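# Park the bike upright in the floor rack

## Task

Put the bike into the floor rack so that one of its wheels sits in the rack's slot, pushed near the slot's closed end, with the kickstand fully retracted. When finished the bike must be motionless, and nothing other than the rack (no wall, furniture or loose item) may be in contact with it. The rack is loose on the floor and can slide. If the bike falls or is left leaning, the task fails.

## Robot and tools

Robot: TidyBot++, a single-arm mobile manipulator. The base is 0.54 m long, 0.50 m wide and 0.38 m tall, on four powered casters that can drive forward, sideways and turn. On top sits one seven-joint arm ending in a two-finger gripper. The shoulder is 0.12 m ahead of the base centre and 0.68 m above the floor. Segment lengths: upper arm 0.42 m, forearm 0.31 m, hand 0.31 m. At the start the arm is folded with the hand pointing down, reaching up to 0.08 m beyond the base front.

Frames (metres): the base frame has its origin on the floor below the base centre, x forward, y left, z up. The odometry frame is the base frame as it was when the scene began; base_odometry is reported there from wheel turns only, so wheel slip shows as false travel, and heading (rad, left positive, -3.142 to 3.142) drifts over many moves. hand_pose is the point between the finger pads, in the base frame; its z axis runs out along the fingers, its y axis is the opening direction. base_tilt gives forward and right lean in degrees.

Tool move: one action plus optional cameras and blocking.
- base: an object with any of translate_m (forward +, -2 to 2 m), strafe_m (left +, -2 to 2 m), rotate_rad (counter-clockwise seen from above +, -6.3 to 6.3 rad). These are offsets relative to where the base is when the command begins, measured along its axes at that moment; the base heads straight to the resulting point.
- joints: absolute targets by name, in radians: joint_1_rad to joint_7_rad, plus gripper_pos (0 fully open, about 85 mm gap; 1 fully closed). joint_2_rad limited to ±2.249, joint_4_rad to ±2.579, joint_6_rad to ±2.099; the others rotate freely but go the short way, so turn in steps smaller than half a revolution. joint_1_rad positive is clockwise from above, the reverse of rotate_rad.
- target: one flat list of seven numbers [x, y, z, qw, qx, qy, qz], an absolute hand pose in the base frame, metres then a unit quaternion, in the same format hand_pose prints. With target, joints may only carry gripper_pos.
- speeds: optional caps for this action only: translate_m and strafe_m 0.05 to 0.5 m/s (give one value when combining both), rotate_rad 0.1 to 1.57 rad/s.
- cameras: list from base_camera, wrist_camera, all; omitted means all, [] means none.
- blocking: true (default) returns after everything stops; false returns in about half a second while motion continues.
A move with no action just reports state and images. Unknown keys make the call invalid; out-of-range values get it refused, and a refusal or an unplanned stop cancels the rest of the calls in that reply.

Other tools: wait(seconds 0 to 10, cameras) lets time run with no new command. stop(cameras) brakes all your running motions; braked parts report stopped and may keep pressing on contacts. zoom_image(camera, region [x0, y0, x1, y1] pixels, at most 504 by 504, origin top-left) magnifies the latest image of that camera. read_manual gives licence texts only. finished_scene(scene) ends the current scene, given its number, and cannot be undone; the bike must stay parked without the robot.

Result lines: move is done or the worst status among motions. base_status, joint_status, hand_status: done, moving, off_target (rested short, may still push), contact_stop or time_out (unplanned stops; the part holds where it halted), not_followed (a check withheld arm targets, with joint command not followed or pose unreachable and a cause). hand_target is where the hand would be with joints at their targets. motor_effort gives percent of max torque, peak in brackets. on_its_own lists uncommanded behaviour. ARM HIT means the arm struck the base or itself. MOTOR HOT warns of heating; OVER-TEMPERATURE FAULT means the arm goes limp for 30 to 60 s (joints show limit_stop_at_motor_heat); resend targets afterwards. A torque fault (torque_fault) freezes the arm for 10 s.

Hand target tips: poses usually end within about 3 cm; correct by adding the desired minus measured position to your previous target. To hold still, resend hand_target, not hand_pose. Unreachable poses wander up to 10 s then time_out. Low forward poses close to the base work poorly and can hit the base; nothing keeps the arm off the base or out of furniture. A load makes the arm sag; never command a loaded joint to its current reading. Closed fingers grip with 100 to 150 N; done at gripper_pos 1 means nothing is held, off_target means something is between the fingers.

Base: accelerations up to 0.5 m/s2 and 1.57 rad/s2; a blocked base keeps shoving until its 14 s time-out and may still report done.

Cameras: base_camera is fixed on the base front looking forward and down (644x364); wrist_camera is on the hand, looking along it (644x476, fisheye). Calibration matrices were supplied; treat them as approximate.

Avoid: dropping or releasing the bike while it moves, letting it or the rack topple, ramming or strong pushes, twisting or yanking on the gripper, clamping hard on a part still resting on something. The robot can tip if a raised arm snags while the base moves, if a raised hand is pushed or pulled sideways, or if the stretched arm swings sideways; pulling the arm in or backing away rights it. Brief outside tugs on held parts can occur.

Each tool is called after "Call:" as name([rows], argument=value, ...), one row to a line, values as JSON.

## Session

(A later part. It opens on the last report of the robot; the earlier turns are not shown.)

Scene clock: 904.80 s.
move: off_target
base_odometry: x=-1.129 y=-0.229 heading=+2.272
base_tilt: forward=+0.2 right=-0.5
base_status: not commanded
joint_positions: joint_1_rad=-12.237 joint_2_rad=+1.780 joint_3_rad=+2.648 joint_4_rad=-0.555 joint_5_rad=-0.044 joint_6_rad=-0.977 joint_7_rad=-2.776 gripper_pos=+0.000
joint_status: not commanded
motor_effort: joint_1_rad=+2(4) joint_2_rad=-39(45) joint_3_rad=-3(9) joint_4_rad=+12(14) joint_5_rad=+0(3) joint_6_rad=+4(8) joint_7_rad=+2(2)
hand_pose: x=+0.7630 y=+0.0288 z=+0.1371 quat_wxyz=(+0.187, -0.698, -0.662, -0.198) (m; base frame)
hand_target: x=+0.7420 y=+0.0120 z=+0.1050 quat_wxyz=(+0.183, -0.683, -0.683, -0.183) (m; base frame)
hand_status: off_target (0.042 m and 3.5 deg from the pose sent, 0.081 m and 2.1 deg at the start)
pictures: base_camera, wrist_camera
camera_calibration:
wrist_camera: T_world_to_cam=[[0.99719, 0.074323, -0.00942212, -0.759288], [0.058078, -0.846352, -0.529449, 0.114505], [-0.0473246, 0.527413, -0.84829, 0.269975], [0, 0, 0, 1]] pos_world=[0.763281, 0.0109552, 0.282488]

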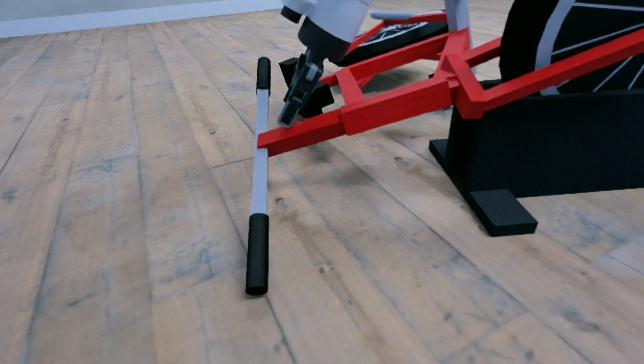

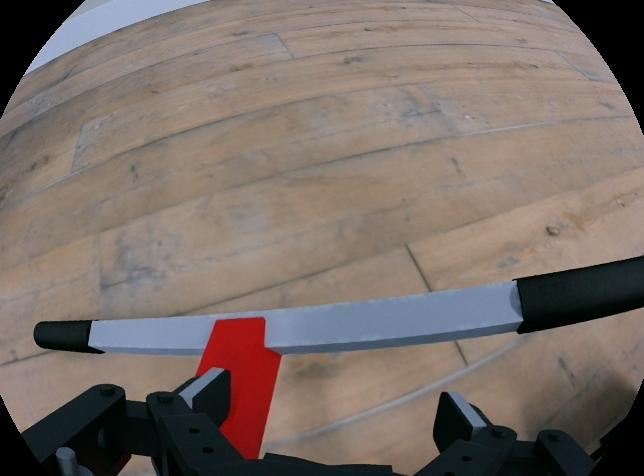

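Call:
move(target=[0.715, -0.01, 0.17, -0.183, 0.683, 0.683, 0.183])

Scene clock: 907.03 s.
move: off_target
base_odometry: x=-1.129 y=-0.229 heading=+2.272
base_tilt: forward=+0.2 right=-0.5
base_status: not commanded
joint_positions: joint_1_rad=-12.098 joint_2_rad=+1.652 joint_3_rad=+2.611 joint_4_rad=-0.858 joint_5_rad=+0.066 joint_6_rad=-0.919 joint_7_rad=-2.776 gripper_pos=+0.000
joint_status: not commanded
motor_effort: joint_1_rad=+1(3) joint_2_rad=-43(46) joint_3_rad=-9(10) joint_4_rad=+8(13) joint_5_rad=-3(4) joint_6_rad=-2(5) joint_7_rad=+1(2)
hand_pose: x=+0.7032 y=-0.0042 z=+0.1684 quat_wxyz=(+0.210, -0.687, -0.673, -0.176) (m; base frame)
hand_target: x=+0.7150 y=-0.0100 z=+0.1700 quat_wxyz=(+0.183, -0.683, -0.683, -0.183) (m; base frame)
hand_status: off_target (0.013 m and 3.4 deg from the pose sent, 0.070 m and 3.5 deg at the start)
pictures: base_camera, wrist_camera
camera_calibration:
wrist_camera: T_world_to_cam=[[0.990526, 0.122393, -0.0622811, -0.68311], [0.0705223, -0.842501, -0.534059, 0.0986075], [-0.117837, 0.524607, -0.84315, 0.35983], [0, 0, 0, 1]] pos_world=[0.712085, -0.0220845, 0.313508]

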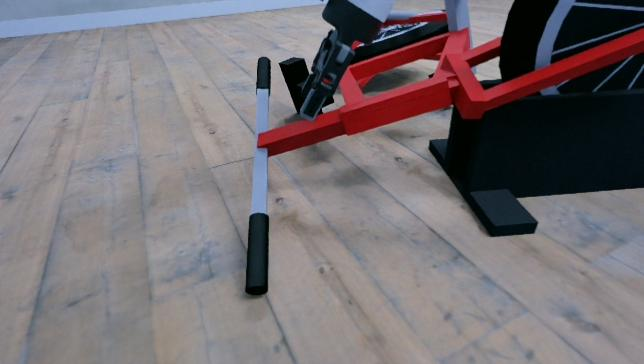

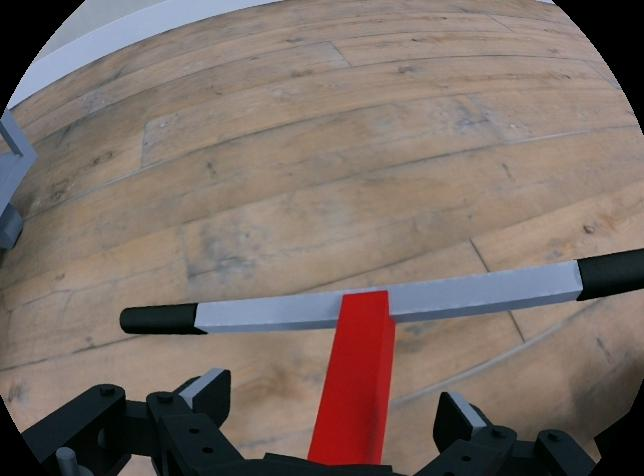

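Call:
move(target=[0.73, 0.005, 0.105, -0.183, 0.683, 0.683, 0.183])

Scene clock: 908.87 s.
move: off_target
base_odometry: x=-1.129 y=-0.229 heading=+2.272
base_tilt: forward=+0.2 right=-0.5
base_status: not commanded
joint_positions: joint_1_rad=-12.184 joint_2_rad=+1.803 joint_3_rad=+2.641 joint_4_rad=-0.634 joint_5_rad=+0.024 joint_6_rad=-0.919 joint_7_rad=-2.765 gripper_pos=+0.000
joint_status: not commanded
motor_effort: joint_1_rad=+2(2) joint_2_rad=-43(45) joint_3_rad=-7(10) joint_4_rad=+9(10) joint_5_rad=-3(4) joint_6_rad=-1(3) joint_7_rad=+1(1)
hand_pose: x=+0.7272 y=+0.0069 z=+0.1041 quat_wxyz=(+0.188, -0.701, -0.665, -0.178) (m; base frame)
hand_target: x=+0.7300 y=+0.0050 z=+0.1050 quat_wxyz=(+0.183, -0.683, -0.683, -0.183) (m; base frame)
hand_status: off_target (0.004 m and 3.1 deg from the pose sent, 0.069 m and 3.4 deg at the start)
pictures: base_camera, wrist_camera
camera_calibration:
wrist_camera: T_world_to_cam=[[0.995777, 0.0818422, -0.0415952, -0.717935], [0.0495298, -0.860407, -0.507195, 0.0845194], [-0.0772988, 0.502993, -0.860827, 0.275061], [0, 0, 0, 1]] pos_world=[0.731979, -0.00687534, 0.249785]

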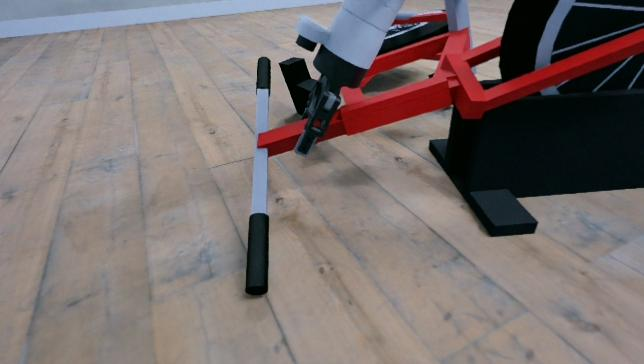

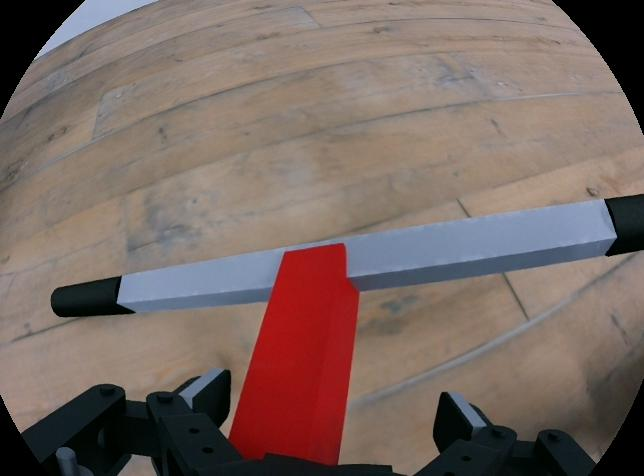

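Call:
move(joints={"gripper_pos": 1.0})

Scene clock: 910.33 s.
move: off_target
base_odometry: x=-1.129 y=-0.230 heading=+2.272
base_tilt: forward=+0.2 right=-0.5
base_status: not commanded
joint_positions: joint_1_rad=-12.163 joint_2_rad=+1.805 joint_3_rad=+2.645 joint_4_rad=-0.633 joint_5_rad=-0.017 joint_6_rad=-0.949 joint_7_rad=-2.761 gripper_pos=+0.625
joint_status: gripper_pos off_target (ended at +0.625, target +1.000)
motor_effort: joint_1_rad=-5(7) joint_2_rad=-42(47) joint_3_rad=-6(9) joint_4_rad=+10(16) joint_5_rad=+1(4) joint_6_rad=+0(9) joint_7_rad=+5(10)
hand_pose: x=+0.7218 y=+0.0041 z=+0.1088 quat_wxyz=(+0.207, -0.710, -0.648, -0.185) (m; base frame)
hand_target: x=+0.7300 y=+0.0050 z=+0.1050 quat_wxyz=(+0.183, -0.683, -0.683, -0.183) (m; base frame)
hand_status: not commanded
pictures: base_camera, wrist_camera
camera_calibration:
wrist_camera: T_world_to_cam=[[0.996617, 0.0528318, -0.0629576, -0.710313], [0.010385, -0.84083, -0.5412, 0.116671], [-0.0815291, 0.538715, -0.838534, 0.280616], [0, 0, 0, 1]] pos_world=[0.729576, -0.0155449, 0.253729]

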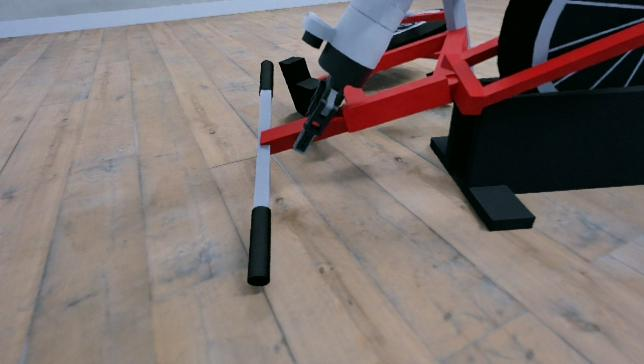

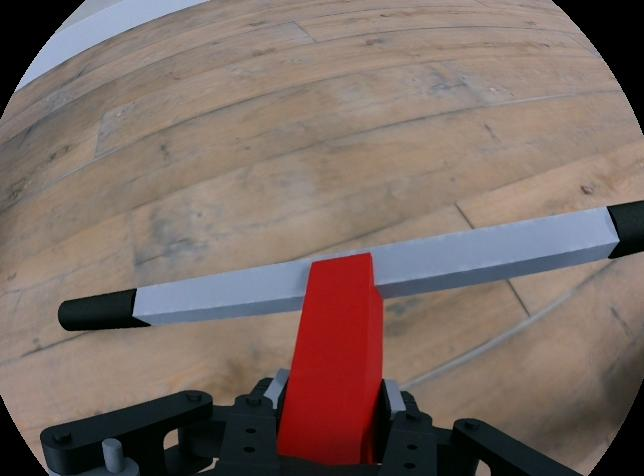

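Call:
move()

Scene clock: 913.50 s.
base_odometry: x=-1.129 y=-0.230 heading=+2.272
base_tilt: forward=+0.2 right=-0.5
base_status: not commanded
joint_positions: joint_1_rad=-12.163 joint_2_rad=+1.805 joint_3_rad=+2.645 joint_4_rad=-0.633 joint_5_rad=-0.017 joint_6_rad=-0.949 joint_7_rad=-2.761 gripper_pos=+0.625
joint_status: gripper_pos off_target (ended at +0.625, target +1.000)
motor_effort: joint_1_rad=-5(7) joint_2_rad=-43(47) joint_3_rad=-7(9) joint_4_rad=+12(16) joint_5_rad=+1(4) joint_6_rad=+0(9) joint_7_rad=+5(10)
hand_pose: x=+0.7218 y=+0.0042 z=+0.1088 quat_wxyz=(+0.207, -0.710, -0.648, -0.185) (m; base frame)
hand_target: x=+0.7300 y=+0.0050 z=+0.1050 quat_wxyz=(+0.183, -0.683, -0.683, -0.183) (m; base frame)
hand_status: not commanded
pictures: base_camera, wrist_camera
camera_calibration:
wrist_camera: T_world_to_cam=[[0.996614, 0.0528903, -0.0629576, -0.710312], [0.0104344, -0.840829, -0.5412, 0.116665], [-0.0815608, 0.538711, -0.838534, 0.28062], [0, 0, 0, 1]] pos_world=[0.729577, -0.0155091, 0.253729]

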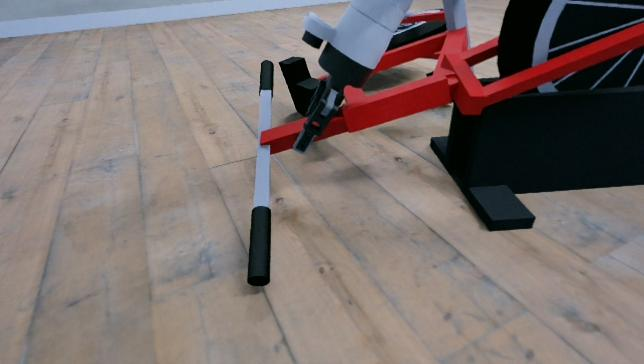

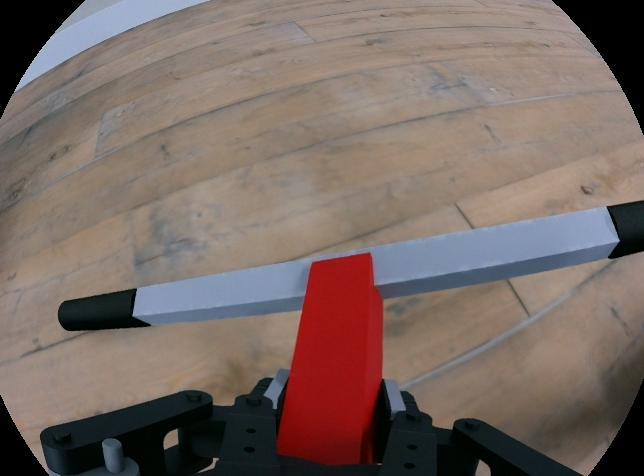

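Call:
move(target=[0.735, 0.0, 0.22, -0.183, 0.683, 0.683, 0.183])

Call:
move(target=[0.735, -0.01, 0.32, -0.183, 0.683, 0.683, 0.183], base={"strafe_m": -0.05})

Scene clock: 915.83 s.
move: off_target
base_odometry: x=-1.129 y=-0.230 heading=+2.272
base_tilt: forward=+0.2 right=-0.5
base_status: not commanded
joint_positions: joint_1_rad=-12.103 joint_2_rad=+1.674 joint_3_rad=+2.652 joint_4_rad=-0.849 joint_5_rad=+0.091 joint_6_rad=-0.846 joint_7_rad=-2.761 gripper_pos=+0.652
joint_status: not commanded
motor_effort: joint_1_rad=-5(6) joint_2_rad=-60(62) joint_3_rad=-19(20) joint_4_rad=+5(12) joint_5_rad=-8(12) joint_6_rad=-14(19) joint_7_rad=+1(5)
hand_pose: x=+0.7058 y=-0.0280 z=+0.1396 quat_wxyz=(+0.172, -0.690, -0.684, -0.162) (m; base frame)
hand_target: x=+0.7350 y=+0.0000 z=+0.2200 quat_wxyz=(+0.183, -0.683, -0.683, -0.183) (m; base frame)
hand_status: off_target (0.090 m and 2.9 deg from the pose sent, 0.112 m and 5.8 deg at the start)
pictures: base_camera, wrist_camera
camera_calibration:
wrist_camera: T_world_to_cam=[[0.991971, 0.121277, -0.0358577, -0.689358], [0.0907294, -0.879975, -0.466275, 0.038235], [-0.0881022, 0.459278, -0.883913, 0.331127], [0, 0, 0, 1]] pos_world=[0.709527, -0.0348302, 0.285796]

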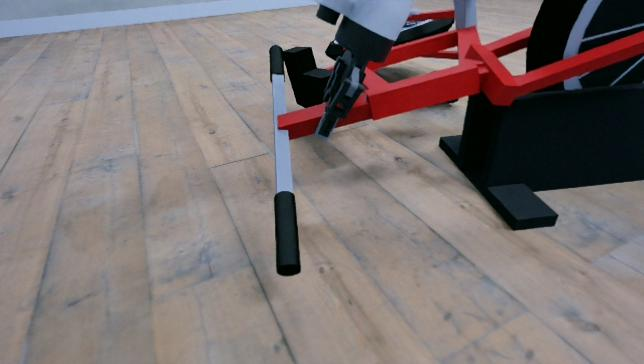

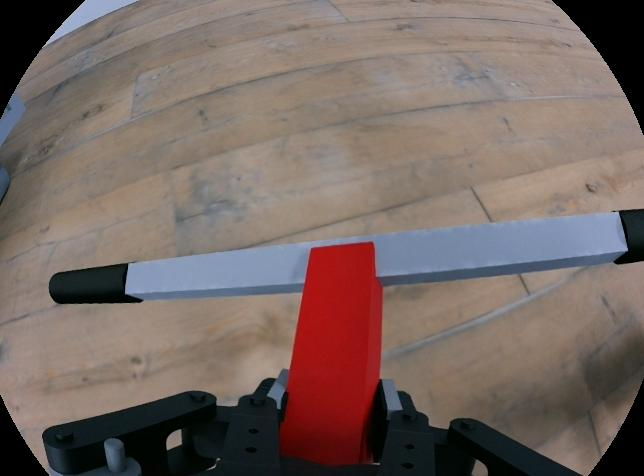

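Scene clock: 917.30 s.
move: off_target
base_odometry: x=-1.091 y=-0.197 heading=+2.272
base_tilt: forward=+0.2 right=-0.5
base_status: done
joint_positions: joint_1_rad=-12.083 joint_2_rad=+1.467 joint_3_rad=+2.644 joint_4_rad=-0.990 joint_5_rad=+0.089 joint_6_rad=-0.906 joint_7_rad=-2.795 gripper_pos=+0.673
joint_status: not commanded
motor_effort: joint_1_rad=-2(3) joint_2_rad=-60(67) joint_3_rad=-16(19) joint_4_rad=+11(12) joint_5_rad=-7(10) joint_6_rad=-10(16) joint_7_rad=+0(3)
hand_pose: x=+0.7144 y=-0.0341 z=+0.2417 quat_wxyz=(+0.168, -0.676, -0.699, -0.160) (m; base frame)
hand_target: x=+0.7350 y=-0.0100 z=+0.3200 quat_wxyz=(+0.183, -0.683, -0.683, -0.183) (m; base frame)
hand_status: off_target (0.084 m and 3.8 deg from the pose sent, 0.184 m and 2.9 deg at the start)
pictures: base_camera, wrist_camera
camera_calibration:
wrist_camera: T_world_to_cam=[[0.986698, 0.160503, -0.0257837, -0.690813], [0.131152, -0.879691, -0.457103, 0.0486467], [-0.0960483, 0.447642, -0.88904, 0.431519], [0, 0, 0, 1]] pos_world=[0.716691, -0.0394941, 0.388063]

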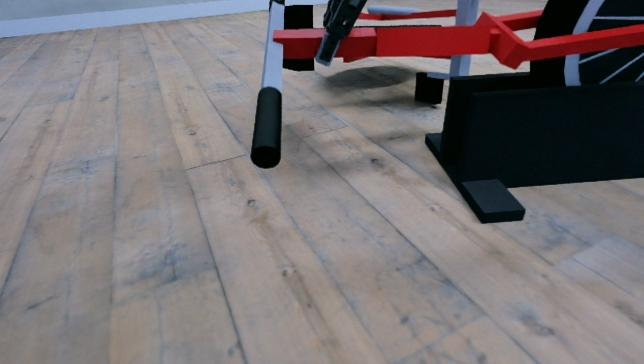

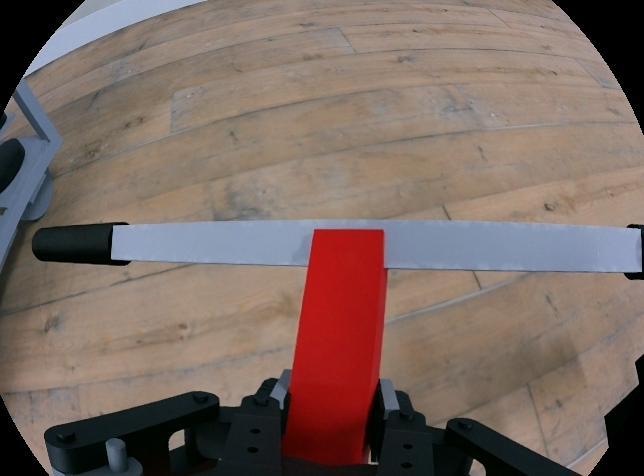

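Call:
move(target=[0.735, 0.01, 0.42, -0.2, 0.678, 0.678, 0.2], base={"strafe_m": -0.07})

Scene clock: 920.47 s.
move: off_target
base_odometry: x=-1.037 y=-0.152 heading=+2.272
base_tilt: forward=+0.2 right=-0.5
base_status: done
joint_positions: joint_1_rad=-12.033 joint_2_rad=+1.270 joint_3_rad=+2.629 joint_4_rad=-1.027 joint_5_rad=+0.032 joint_6_rad=-0.988 joint_7_rad=-2.847 gripper_pos=+0.704
joint_status: not commanded
on_its_own: gripper_pos moved +0.031 toward your old target +1.000
motor_effort: joint_1_rad=-8(11) joint_2_rad=-53(66) joint_3_rad=-19(20) joint_4_rad=+8(13) joint_5_rad=-9(10) joint_6_rad=-14(15) joint_7_rad=+1(2)
hand_pose: x=+0.7439 y=-0.0643 z=+0.3595 quat_wxyz=(+0.143, -0.698, -0.677, -0.185) (m; base frame)
hand_target: x=+0.7350 y=+0.0100 z=+0.4200 quat_wxyz=(+0.200, -0.678, -0.678, -0.200) (m; base frame)
hand_status: off_target (0.096 m and 7.1 deg from the pose sent, 0.185 m and 6.4 deg at the start)
pictures: base_camera, wrist_camera
camera_calibration:
wrist_camera: T_world_to_cam=[[0.995931, 0.0854945, 0.028514, -0.743256], [0.0891291, -0.887454, -0.452195, 0.101032], [-0.0133553, 0.452897, -0.891463, 0.492277], [0, 0, 0, 1]] pos_world=[0.737801, -0.0697453, 0.505726]

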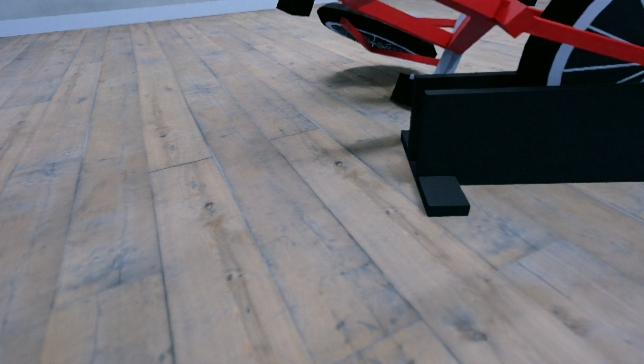

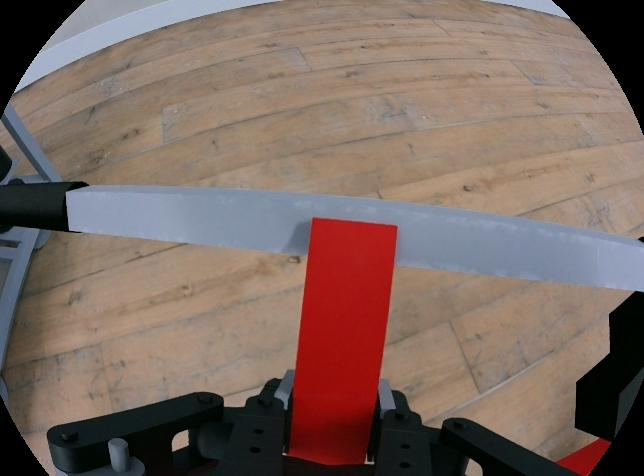

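Call:
move(target=[0.72, -0.02, 0.53, -0.22, 0.672, 0.672, 0.22], base={"strafe_m": -0.08})

Scene clock: 923.40 s.
move: off_target
base_odometry: x=-0.976 y=-0.100 heading=+2.272
base_tilt: forward=+0.2 right=-0.5
base_status: done
joint_positions: joint_1_rad=-12.016 joint_2_rad=+1.211 joint_3_rad=+2.642 joint_4_rad=-1.032 joint_5_rad=-0.053 joint_6_rad=-1.161 joint_7_rad=-2.847 gripper_pos=+0.707
joint_status: not commanded
motor_effort: joint_1_rad=+0(7) joint_2_rad=-69(70) joint_3_rad=-22(22) joint_4_rad=+15(18) joint_5_rad=-18(19) joint_6_rad=-17(18) joint_7_rad=-5(6)
hand_pose: x=+0.7100 y=-0.0538 z=+0.4060 quat_wxyz=(+0.209, -0.694, -0.666, -0.177) (m; base frame)
hand_target: x=+0.7200 y=-0.0200 z=+0.5300 quat_wxyz=(+0.220, -0.672, -0.672, -0.220) (m; base frame)
hand_status: off_target (0.129 m and 5.7 deg from the pose sent, 0.178 m and 10.2 deg at the start)
pictures: base_camera, wrist_camera
camera_calibration:
wrist_camera: T_world_to_cam=[[0.992628, 0.10279, -0.0642214, -0.670753], [0.0527387, -0.843377, -0.534728, 0.196125], [-0.109128, 0.527399, -0.84258, 0.580709], [0, 0, 0, 1]] pos_world=[0.718836, -0.0719116, 0.551091]

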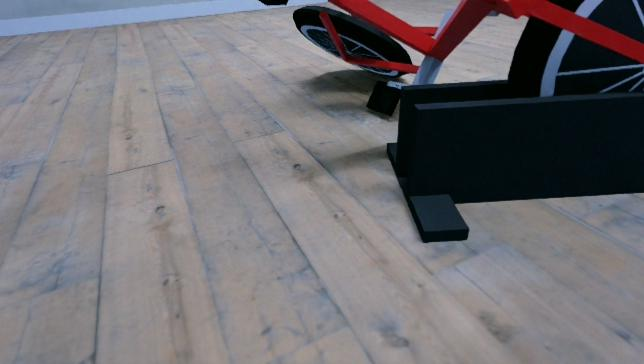

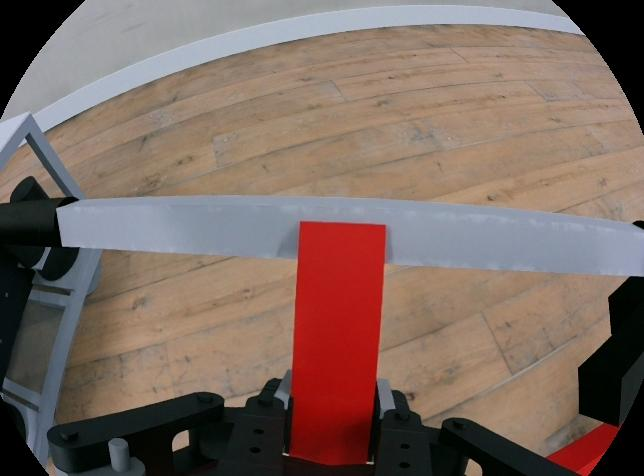

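Call:
move(target=[0.66, -0.02, 0.58, -0.22, 0.672, 0.672, 0.22], base={"translate_m": 0.06})

Scene clock: 926.53 s.
move: off_target
base_odometry: x=-1.015 y=-0.054 heading=+2.272
base_tilt: forward=+0.2 right=-0.5
base_status: done
joint_positions: joint_1_rad=-11.905 joint_2_rad=+1.050 joint_3_rad=+2.634 joint_4_rad=-1.245 joint_5_rad=-0.066 joint_6_rad=-1.146 joint_7_rad=-2.847 gripper_pos=+0.707
joint_status: not commanded
motor_effort: joint_1_rad=-2(4) joint_2_rad=-67(71) joint_3_rad=-23(24) joint_4_rad=+16(21) joint_5_rad=-17(19) joint_6_rad=-19(24) joint_7_rad=-3(5)
hand_pose: x=+0.6512 y=-0.0800 z=+0.4551 quat_wxyz=(+0.212, -0.707, -0.654, -0.167) (m; base frame)
hand_target: x=+0.6600 y=-0.0200 z=+0.5800 quat_wxyz=(+0.220, -0.672, -0.672, -0.220) (m; base frame)
hand_status: off_target (0.139 m and 7.6 deg from the pose sent, 0.184 m and 5.7 deg at the start)
pictures: base_camera, wrist_camera
camera_calibration:
wrist_camera: T_world_to_cam=[[0.992887, 0.0733392, -0.0937884, -0.595678], [0.0128767, -0.849279, -0.527787, 0.225669], [-0.11836, 0.522826, -0.844183, 0.635812], [0, 0, 0, 1]] pos_world=[0.663789, -0.0970762, 0.599979]

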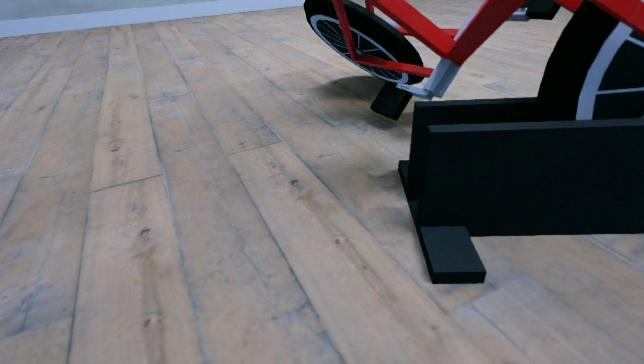

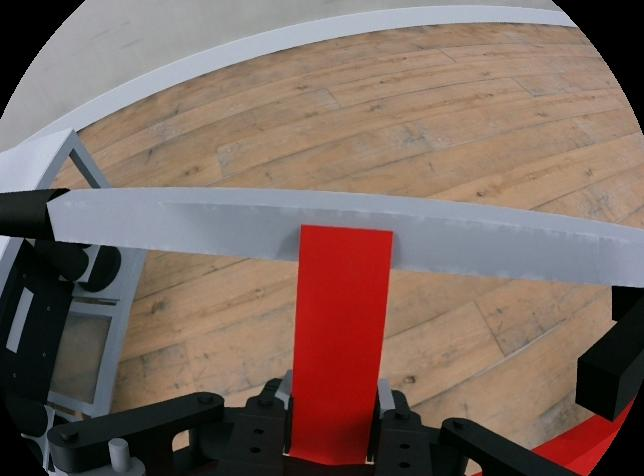

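Call:
move(target=[0.65, -0.03, 0.66, -0.24, 0.665, 0.665, 0.24], base={"strafe_m": -0.04})

Scene clock: 928.07 s.
move: off_target
base_odometry: x=-0.984 y=-0.028 heading=+2.272
base_tilt: forward=+0.2 right=-0.5
base_status: done
joint_positions: joint_1_rad=-11.863 joint_2_rad=+1.000 joint_3_rad=+2.650 joint_4_rad=-1.178 joint_5_rad=-0.150 joint_6_rad=-1.297 joint_7_rad=-2.847 gripper_pos=+0.709
joint_status: not commanded
motor_effort: joint_1_rad=-5(6) joint_2_rad=-71(73) joint_3_rad=-27(28) joint_4_rad=+19(21) joint_5_rad=-21(22) joint_6_rad=-21(23) joint_7_rad=+0(3)
hand_pose: x=+0.6473 y=-0.0988 z=+0.5095 quat_wxyz=(+0.238, -0.717, -0.629, -0.185) (m; base frame)
hand_target: x=+0.6500 y=-0.0300 z=+0.6600 quat_wxyz=(+0.240, -0.665, -0.665, -0.240) (m; base frame)
hand_status: off_target (0.165 m and 9.6 deg from the pose sent, 0.211 m and 10.2 deg at the start)
pictures: base_camera, wrist_camera
camera_calibration:
wrist_camera: T_world_to_cam=[[0.993228, 0.0326046, -0.111514, -0.580493], [-0.0385096, -0.813171, -0.58075, 0.302292], [-0.109615, 0.581111, -0.806408, 0.672], [0, 0, 0, 1]] pos_world=[0.661865, -0.125765, 0.652729]

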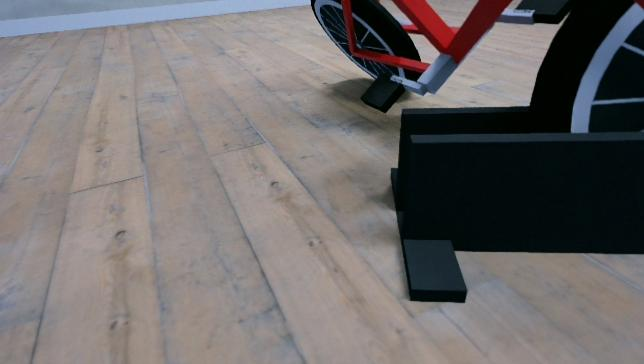

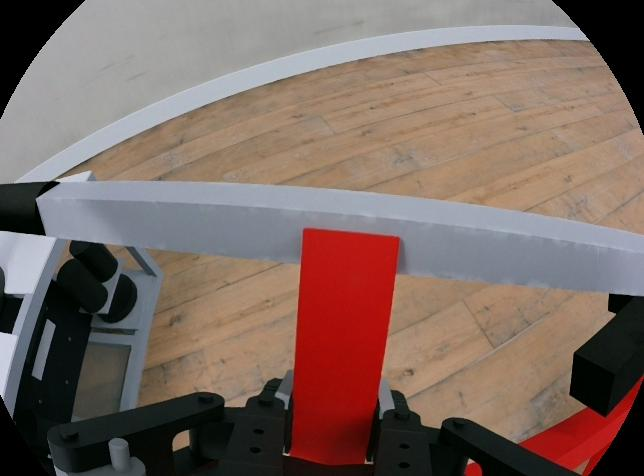

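Call:
move(target=[0.65, -0.05, 0.71, -0.26, 0.6575, 0.6575, 0.26], base={"strafe_m": -0.07})

Scene clock: 929.57 s.
move: off_target
base_odometry: x=-0.931 y=+0.018 heading=+2.272
base_tilt: forward=+0.2 right=-0.4
base_status: done
joint_positions: joint_1_rad=-11.841 joint_2_rad=+1.001 joint_3_rad=+2.660 joint_4_rad=-1.059 joint_5_rad=-0.213 joint_6_rad=-1.470 joint_7_rad=-2.859 gripper_pos=+0.709
joint_status: not commanded
motor_effort: joint_1_rad=-4(6) joint_2_rad=-74(75) joint_3_rad=-27(27) joint_4_rad=+22(23) joint_5_rad=-26(26) joint_6_rad=-19(22) joint_7_rad=-1(5)
hand_pose: x=+0.6472 y=-0.1124 z=+0.5528 quat_wxyz=(+0.273, -0.715, -0.611, -0.202) (m; base frame)
hand_target: x=+0.6500 y=-0.0500 z=+0.7100 quat_wxyz=(+0.260, -0.658, -0.658, -0.260) (m; base frame)
hand_status: off_target (0.169 m and 10.8 deg from the pose sent, 0.206 m and 11.7 deg at the start)
pictures: base_camera, wrist_camera
camera_calibration:
wrist_camera: T_world_to_cam=[[0.990383, 0.0247682, -0.136119, -0.560523], [-0.0690392, -0.764126, -0.641362, 0.37516], [-0.119897, 0.644591, -0.755067, 0.700233], [0, 0, 0, 1]] pos_world=[0.664989, -0.150811, 0.693039]

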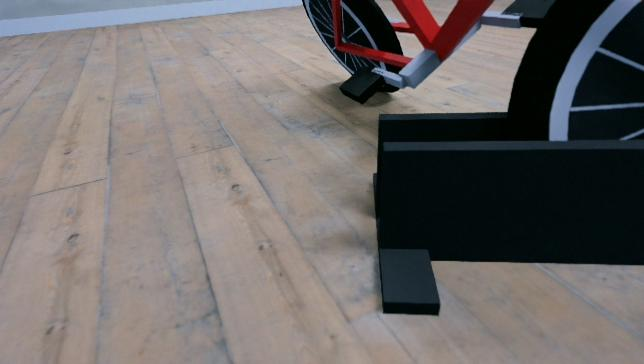

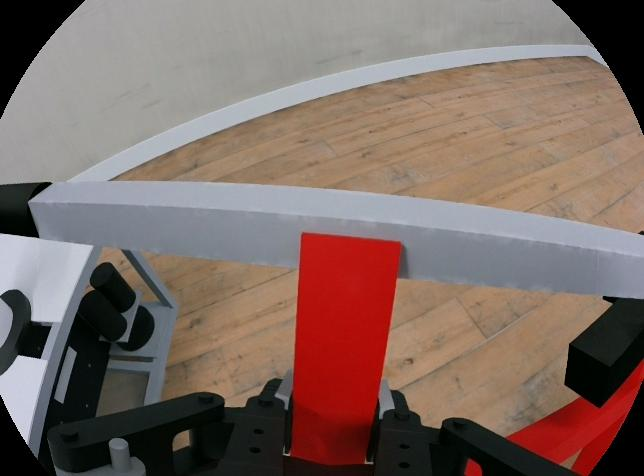

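Call:
move(target=[0.65, -0.06, 0.76, -0.29, 0.645, 0.645, 0.29], base={"strafe_m": -0.1})

Scene clock: 931.73 s.
move: off_target
base_odometry: x=-0.854 y=+0.082 heading=+2.271
base_tilt: forward=+0.3 right=-0.4
base_status: done
joint_positions: joint_1_rad=-11.825 joint_2_rad=+1.033 joint_3_rad=+2.658 joint_4_rad=-0.909 joint_5_rad=-0.273 joint_6_rad=-1.621 joint_7_rad=-2.895 gripper_pos=+0.709
joint_status: not commanded
motor_effort: joint_1_rad=-3(7) joint_2_rad=-77(78) joint_3_rad=-27(28) joint_4_rad=+23(27) joint_5_rad=-28(30) joint_6_rad=-21(21) joint_7_rad=-2(5)
hand_pose: x=+0.6572 y=-0.1280 z=+0.5898 quat_wxyz=(+0.300, -0.715, -0.589, -0.227) (m; base frame)
hand_target: x=+0.6500 y=-0.0600 z=+0.7600 quat_wxyz=(+0.290, -0.645, -0.645, -0.290) (m; base frame)
hand_status: off_target (0.183 m and 12.5 deg from the pose sent, 0.214 m and 13.6 deg at the start)
pictures: base_camera, wrist_camera
camera_calibration:
wrist_camera: T_world_to_cam=[[0.989522, 0.00295358, -0.144355, -0.562446], [-0.0998624, -0.708093, -0.699022, 0.449053], [-0.104282, 0.706113, -0.700379, 0.704745], [0, 0, 0, 1]] pos_world=[0.674887, -0.177997, 0.726294]

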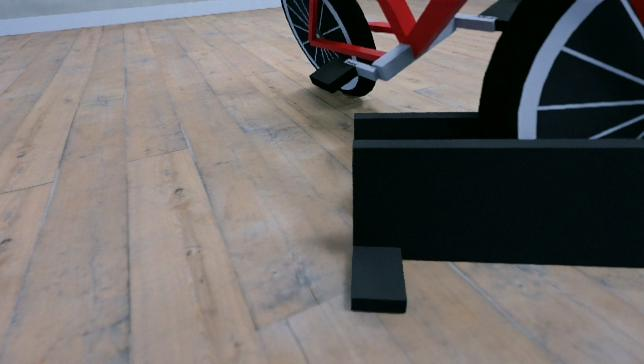

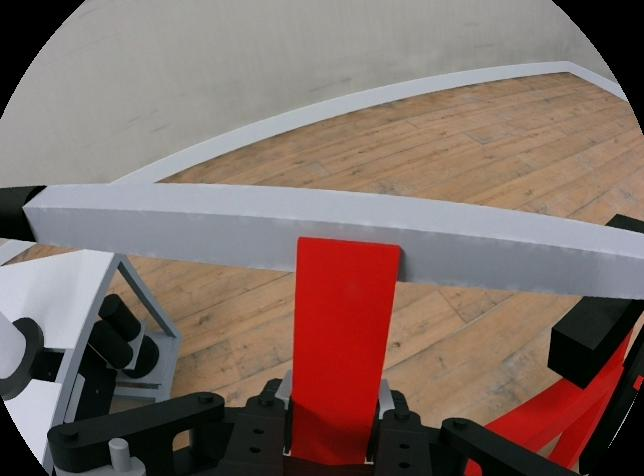

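Call:
move(target=[0.65, -0.08, 0.75, -0.33, 0.625, 0.625, 0.33], base={"strafe_m": -0.1})

Scene clock: 933.53 s.
move: off_target
base_odometry: x=-0.777 y=+0.147 heading=+2.271
base_tilt: forward=+0.2 right=-0.5
base_status: done
joint_positions: joint_1_rad=-11.775 joint_2_rad=+1.079 joint_3_rad=+2.609 joint_4_rad=-0.866 joint_5_rad=-0.323 joint_6_rad=-1.676 joint_7_rad=-2.891 gripper_pos=+0.709
joint_status: not commanded
motor_effort: joint_1_rad=-2(8) joint_2_rad=-70(77) joint_3_rad=-25(27) joint_4_rad=+21(25) joint_5_rad=-28(29) joint_6_rad=-18(21) joint_7_rad=-5(5)
hand_pose: x=+0.6572 y=-0.1321 z=+0.6035 quat_wxyz=(+0.333, -0.700, -0.572, -0.269) (m; base frame)
hand_target: x=+0.6500 y=-0.0800 z=+0.7500 quat_wxyz=(+0.330, -0.625, -0.625, -0.330) (m; base frame)
hand_status: off_target (0.156 m and 12.6 deg from the pose sent, 0.167 m and 16.5 deg at the start)
pictures: base_camera, wrist_camera
camera_calibration:
wrist_camera: T_world_to_cam=[[0.991874, 0.000880877, -0.127218, -0.572545], [-0.0990382, -0.62232, -0.776473, 0.513303], [-0.0798545, 0.782763, -0.617176, 0.661055], [0, 0, 0, 1]] pos_world=[0.671518, -0.197506, 0.733714]

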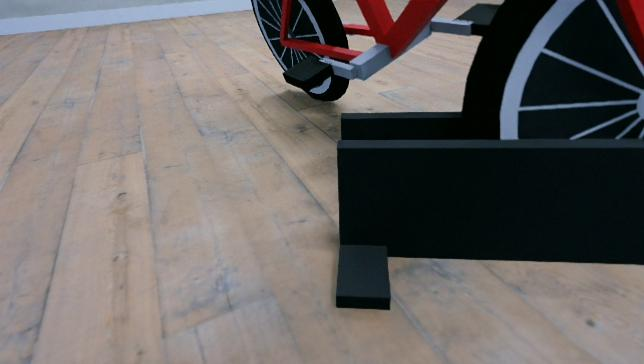

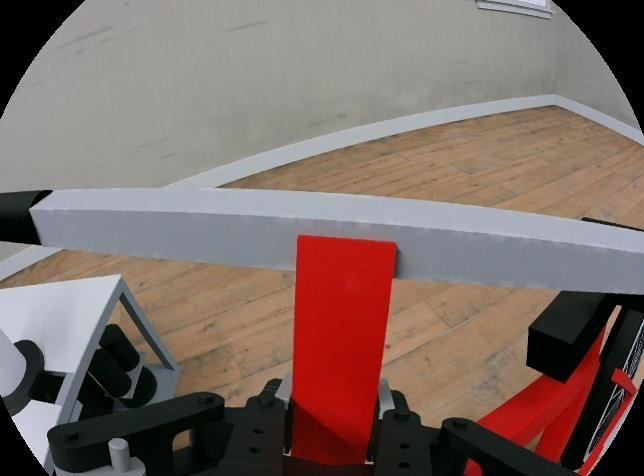

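Call:
move(target=[0.65, -0.09, 0.76, -0.35, 0.614, 0.614, 0.35], base={"strafe_m": -0.12})

Scene clock: 936.07 s.
move: off_target
base_odometry: x=-0.685 y=+0.225 heading=+2.271
base_tilt: forward=+0.2 right=-0.5
base_status: done
joint_positions: joint_1_rad=-11.757 joint_2_rad=+1.117 joint_3_rad=+2.586 joint_4_rad=-0.799 joint_5_rad=-0.357 joint_6_rad=-1.732 joint_7_rad=-2.899 gripper_pos=+0.709
joint_status: not commanded
motor_effort: joint_1_rad=-1(10) joint_2_rad=-70(71) joint_3_rad=-24(26) joint_4_rad=+19(25) joint_5_rad=-26(29) joint_6_rad=-16(19) joint_7_rad=-5(6)
hand_pose: x=+0.6618 y=-0.1404 z=+0.6157 quat_wxyz=(+0.350, -0.690, -0.561, -0.295) (m; base frame)
hand_target: x=+0.6500 y=-0.0900 z=+0.7600 quat_wxyz=(+0.350, -0.614, -0.614, -0.350) (m; base frame)
hand_status: off_target (0.153 m and 12.4 deg from the pose sent, 0.162 m and 14.5 deg at the start)
pictures: base_camera, wrist_camera
camera_calibration:
wrist_camera: T_world_to_cam=[[0.993659, -0.0043483, -0.112352, -0.586689], [-0.0948218, -0.569383, -0.816585, 0.547441], [-0.0604203, 0.822061, -0.566185, 0.636723], [0, 0, 0, 1]] pos_world=[0.673349, -0.214272, 0.74162]

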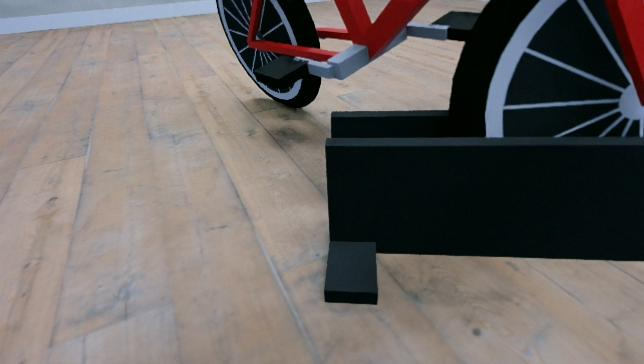

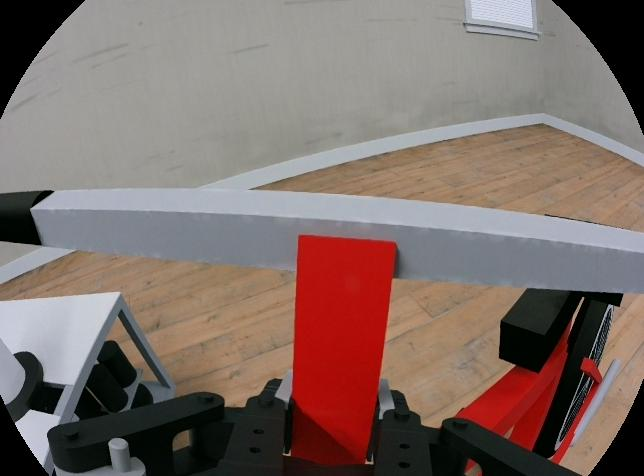

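Call:
move(target=[0.64, -0.12, 0.8, -0.35, 0.614, 0.614, 0.35])

Scene clock: 939.30 s.
move: off_target
base_odometry: x=-0.686 y=+0.225 heading=+2.272
base_tilt: forward=+0.3 right=-0.5
base_status: not commanded
joint_positions: joint_1_rad=-11.779 joint_2_rad=+1.188 joint_3_rad=+2.589 joint_4_rad=-0.623 joint_5_rad=-0.357 joint_6_rad=-1.861 joint_7_rad=-2.925 gripper_pos=+0.709
joint_status: not commanded
motor_effort: joint_1_rad=+2(3) joint_2_rad=-81(82) joint_3_rad=-26(27) joint_4_rad=+23(23) joint_5_rad=-32(32) joint_6_rad=-20(21) joint_7_rad=-2(5)
hand_pose: x=+0.6672 y=-0.1591 z=+0.6204 quat_wxyz=(+0.363, -0.682, -0.562, -0.295) (m; base frame)
hand_target: x=+0.6400 y=-0.1200 z=+0.8000 quat_wxyz=(+0.350, -0.614, -0.614, -0.350) (m; base frame)
hand_status: off_target (0.186 m and 11.7 deg from the pose sent, 0.187 m and 12.4 deg at the start)
pictures: base_camera, wrist_camera
camera_calibration:
wrist_camera: T_world_to_cam=[[0.992567, 0.0163801, -0.120594, -0.582423], [-0.0915072, -0.552833, -0.828253, 0.548758], [-0.0802353, 0.833131, -0.547224, 0.658356], [0, 0, 0, 1]] pos_world=[0.681132, -0.235586, 0.744542]

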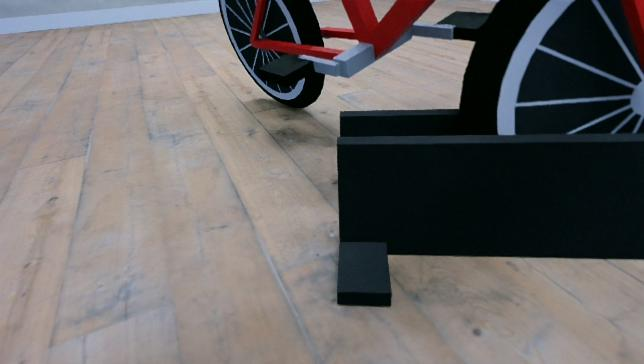

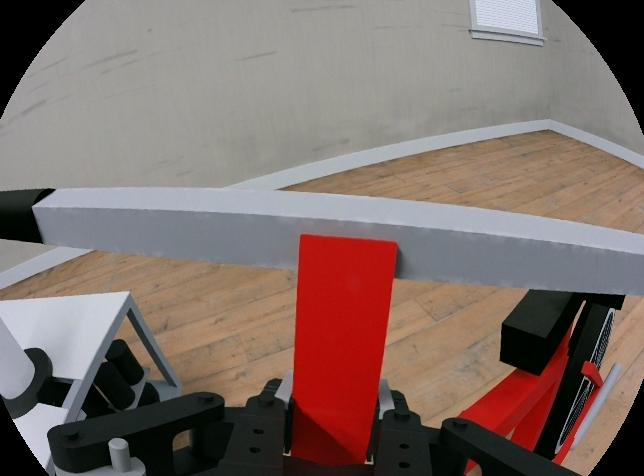

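Call:
move(target=[0.64, 0.0, 0.79, -0.43, 0.561, 0.561, 0.43], base={"strafe_m": -0.14})

Scene clock: 943.00 s.
move: off_target
base_odometry: x=-0.578 y=+0.315 heading=+2.272
base_tilt: forward=+0.2 right=-0.5
base_status: done
joint_positions: joint_1_rad=-11.705 joint_2_rad=+1.089 joint_3_rad=+2.506 joint_4_rad=-1.065 joint_5_rad=-0.459 joint_6_rad=-1.593 joint_7_rad=-2.896 gripper_pos=+0.709
joint_status: not commanded
motor_effort: joint_1_rad=-2(10) joint_2_rad=-63(81) joint_3_rad=-33(34) joint_4_rad=+14(24) joint_5_rad=-36(37) joint_6_rad=-23(25) joint_7_rad=-5(8)
hand_pose: x=+0.6434 y=-0.0742 z=+0.6239 quat_wxyz=(+0.413, -0.668, -0.520, -0.337) (m; base frame)
hand_target: x=+0.6400 y=+0.0000 z=+0.7900 quat_wxyz=(+0.430, -0.561, -0.561, -0.430) (m; base frame)
hand_status: off_target (0.182 m and 17.0 deg from the pose sent, 0.234 m and 22.2 deg at the start)
pictures: base_camera, wrist_camera
camera_calibration:
wrist_camera: T_world_to_cam=[[0.989853, -0.00496594, -0.142011, -0.546249], [-0.131142, -0.416724, -0.899524, 0.67642], [-0.0547123, 0.909019, -0.413147, 0.493177], [0, 0, 0, 1]] pos_world=[0.656396, -0.16914, 0.734637]

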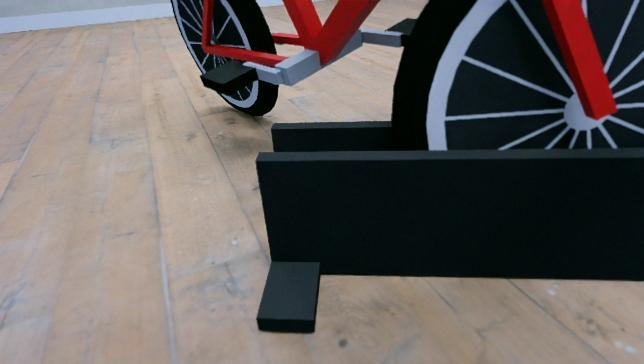

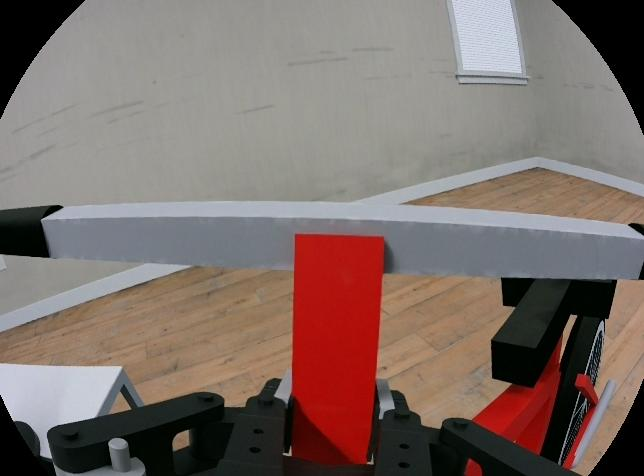

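Call:
move(target=[0.63, 0.0, 0.79, -0.49, 0.51, 0.51, 0.49], base={"strafe_m": -0.1})

Scene clock: 947.07 s.
move: off_target
base_odometry: x=-0.502 y=+0.380 heading=+2.272
base_tilt: forward=+0.3 right=-0.5
base_status: done
joint_positions: joint_1_rad=-11.649 joint_2_rad=+1.168 joint_3_rad=+2.418 joint_4_rad=-1.174 joint_5_rad=-0.560 joint_6_rad=-1.535 joint_7_rad=-2.843 gripper_pos=+0.709
joint_status: not commanded
motor_effort: joint_1_rad=+0(8) joint_2_rad=-60(64) joint_3_rad=-36(37) joint_4_rad=+12(15) joint_5_rad=-37(38) joint_6_rad=-21(30) joint_7_rad=-4(5)
hand_pose: x=+0.6407 y=-0.0431 z=+0.6322 quat_wxyz=(+0.472, -0.624, -0.474, -0.405) (m; base frame)
hand_target: x=+0.6300 y=+0.0000 z=+0.7900 quat_wxyz=(+0.490, -0.510, -0.510, -0.490) (m; base frame)
hand_status: off_target (0.164 m and 16.9 deg from the pose sent, 0.182 m and 26.8 deg at the start)
pictures: base_camera, wrist_camera
camera_calibration:
wrist_camera: T_world_to_cam=[[0.992383, -0.00834648, -0.122907, -0.556119], [-0.121933, -0.208718, -0.970345, 0.744366], [-0.0175538, 0.97794, -0.208146, 0.317766], [0, 0, 0, 1]] pos_world=[0.648224, -0.160035, 0.720083]

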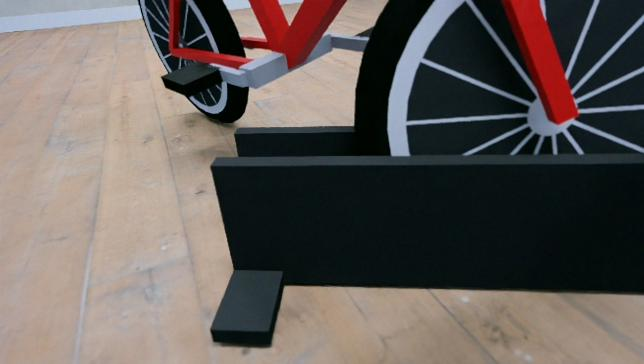

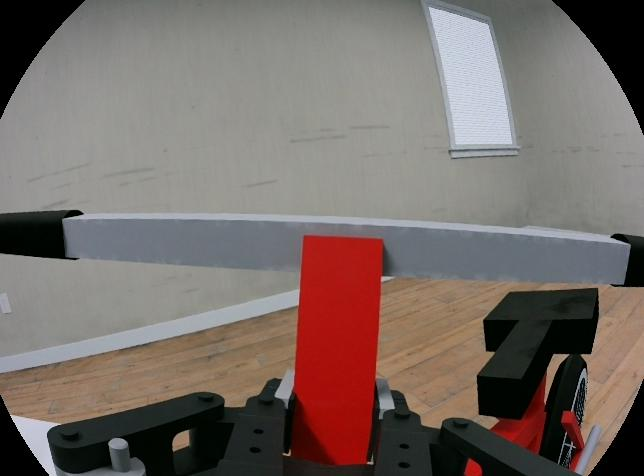

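Call:
move(target=[0.63, 0.0, 0.78, -0.391, 0.544, 0.484, 0.563])

Scene clock: 955.50 s.
move: off_target
base_odometry: x=-0.502 y=+0.380 heading=+2.272
base_tilt: forward=+0.2 right=-0.5
base_status: not commanded
joint_positions: joint_1_rad=-11.489 joint_2_rad=+1.095 joint_3_rad=+2.366 joint_4_rad=-1.473 joint_5_rad=-0.627 joint_6_rad=-1.278 joint_7_rad=-2.660 gripper_pos=+0.709
joint_status: not commanded
motor_effort: joint_1_rad=+1(4) joint_2_rad=-52(60) joint_3_rad=-39(40) joint_4_rad=+13(14) joint_5_rad=-31(38) joint_6_rad=-23(23) joint_7_rad=+1(5)
hand_pose: x=+0.6194 y=-0.0424 z=+0.6294 quat_wxyz=(+0.412, -0.642, -0.446, -0.469) (m; base frame)
hand_target: x=+0.6300 y=+0.0000 z=+0.7800 quat_wxyz=(+0.391, -0.544, -0.484, -0.563) (m; base frame)
hand_status: off_target (0.157 m and 16.3 deg from the pose sent, 0.154 m and 22.4 deg at the start)
pictures: base_camera, wrist_camera
camera_calibration:
wrist_camera: T_world_to_cam=[[0.985372, -0.168501, -0.0254829, -0.59909], [-0.0600926, -0.203628, -0.977202, 0.705452], [0.159471, 0.964439, -0.210775, 0.207528], [0, 0, 0, 1]] pos_world=[0.599624, -0.157446, 0.717844]

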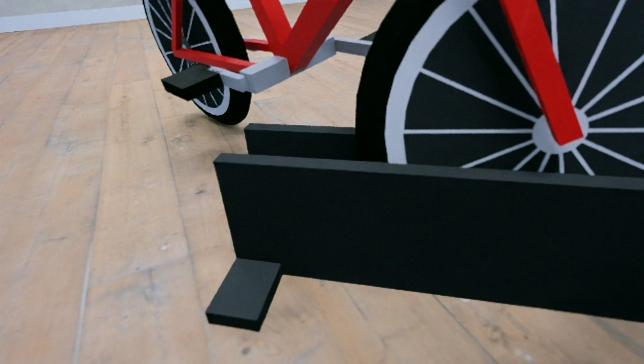

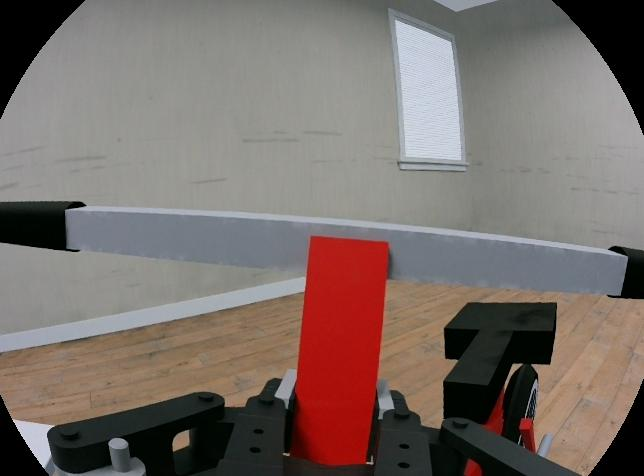

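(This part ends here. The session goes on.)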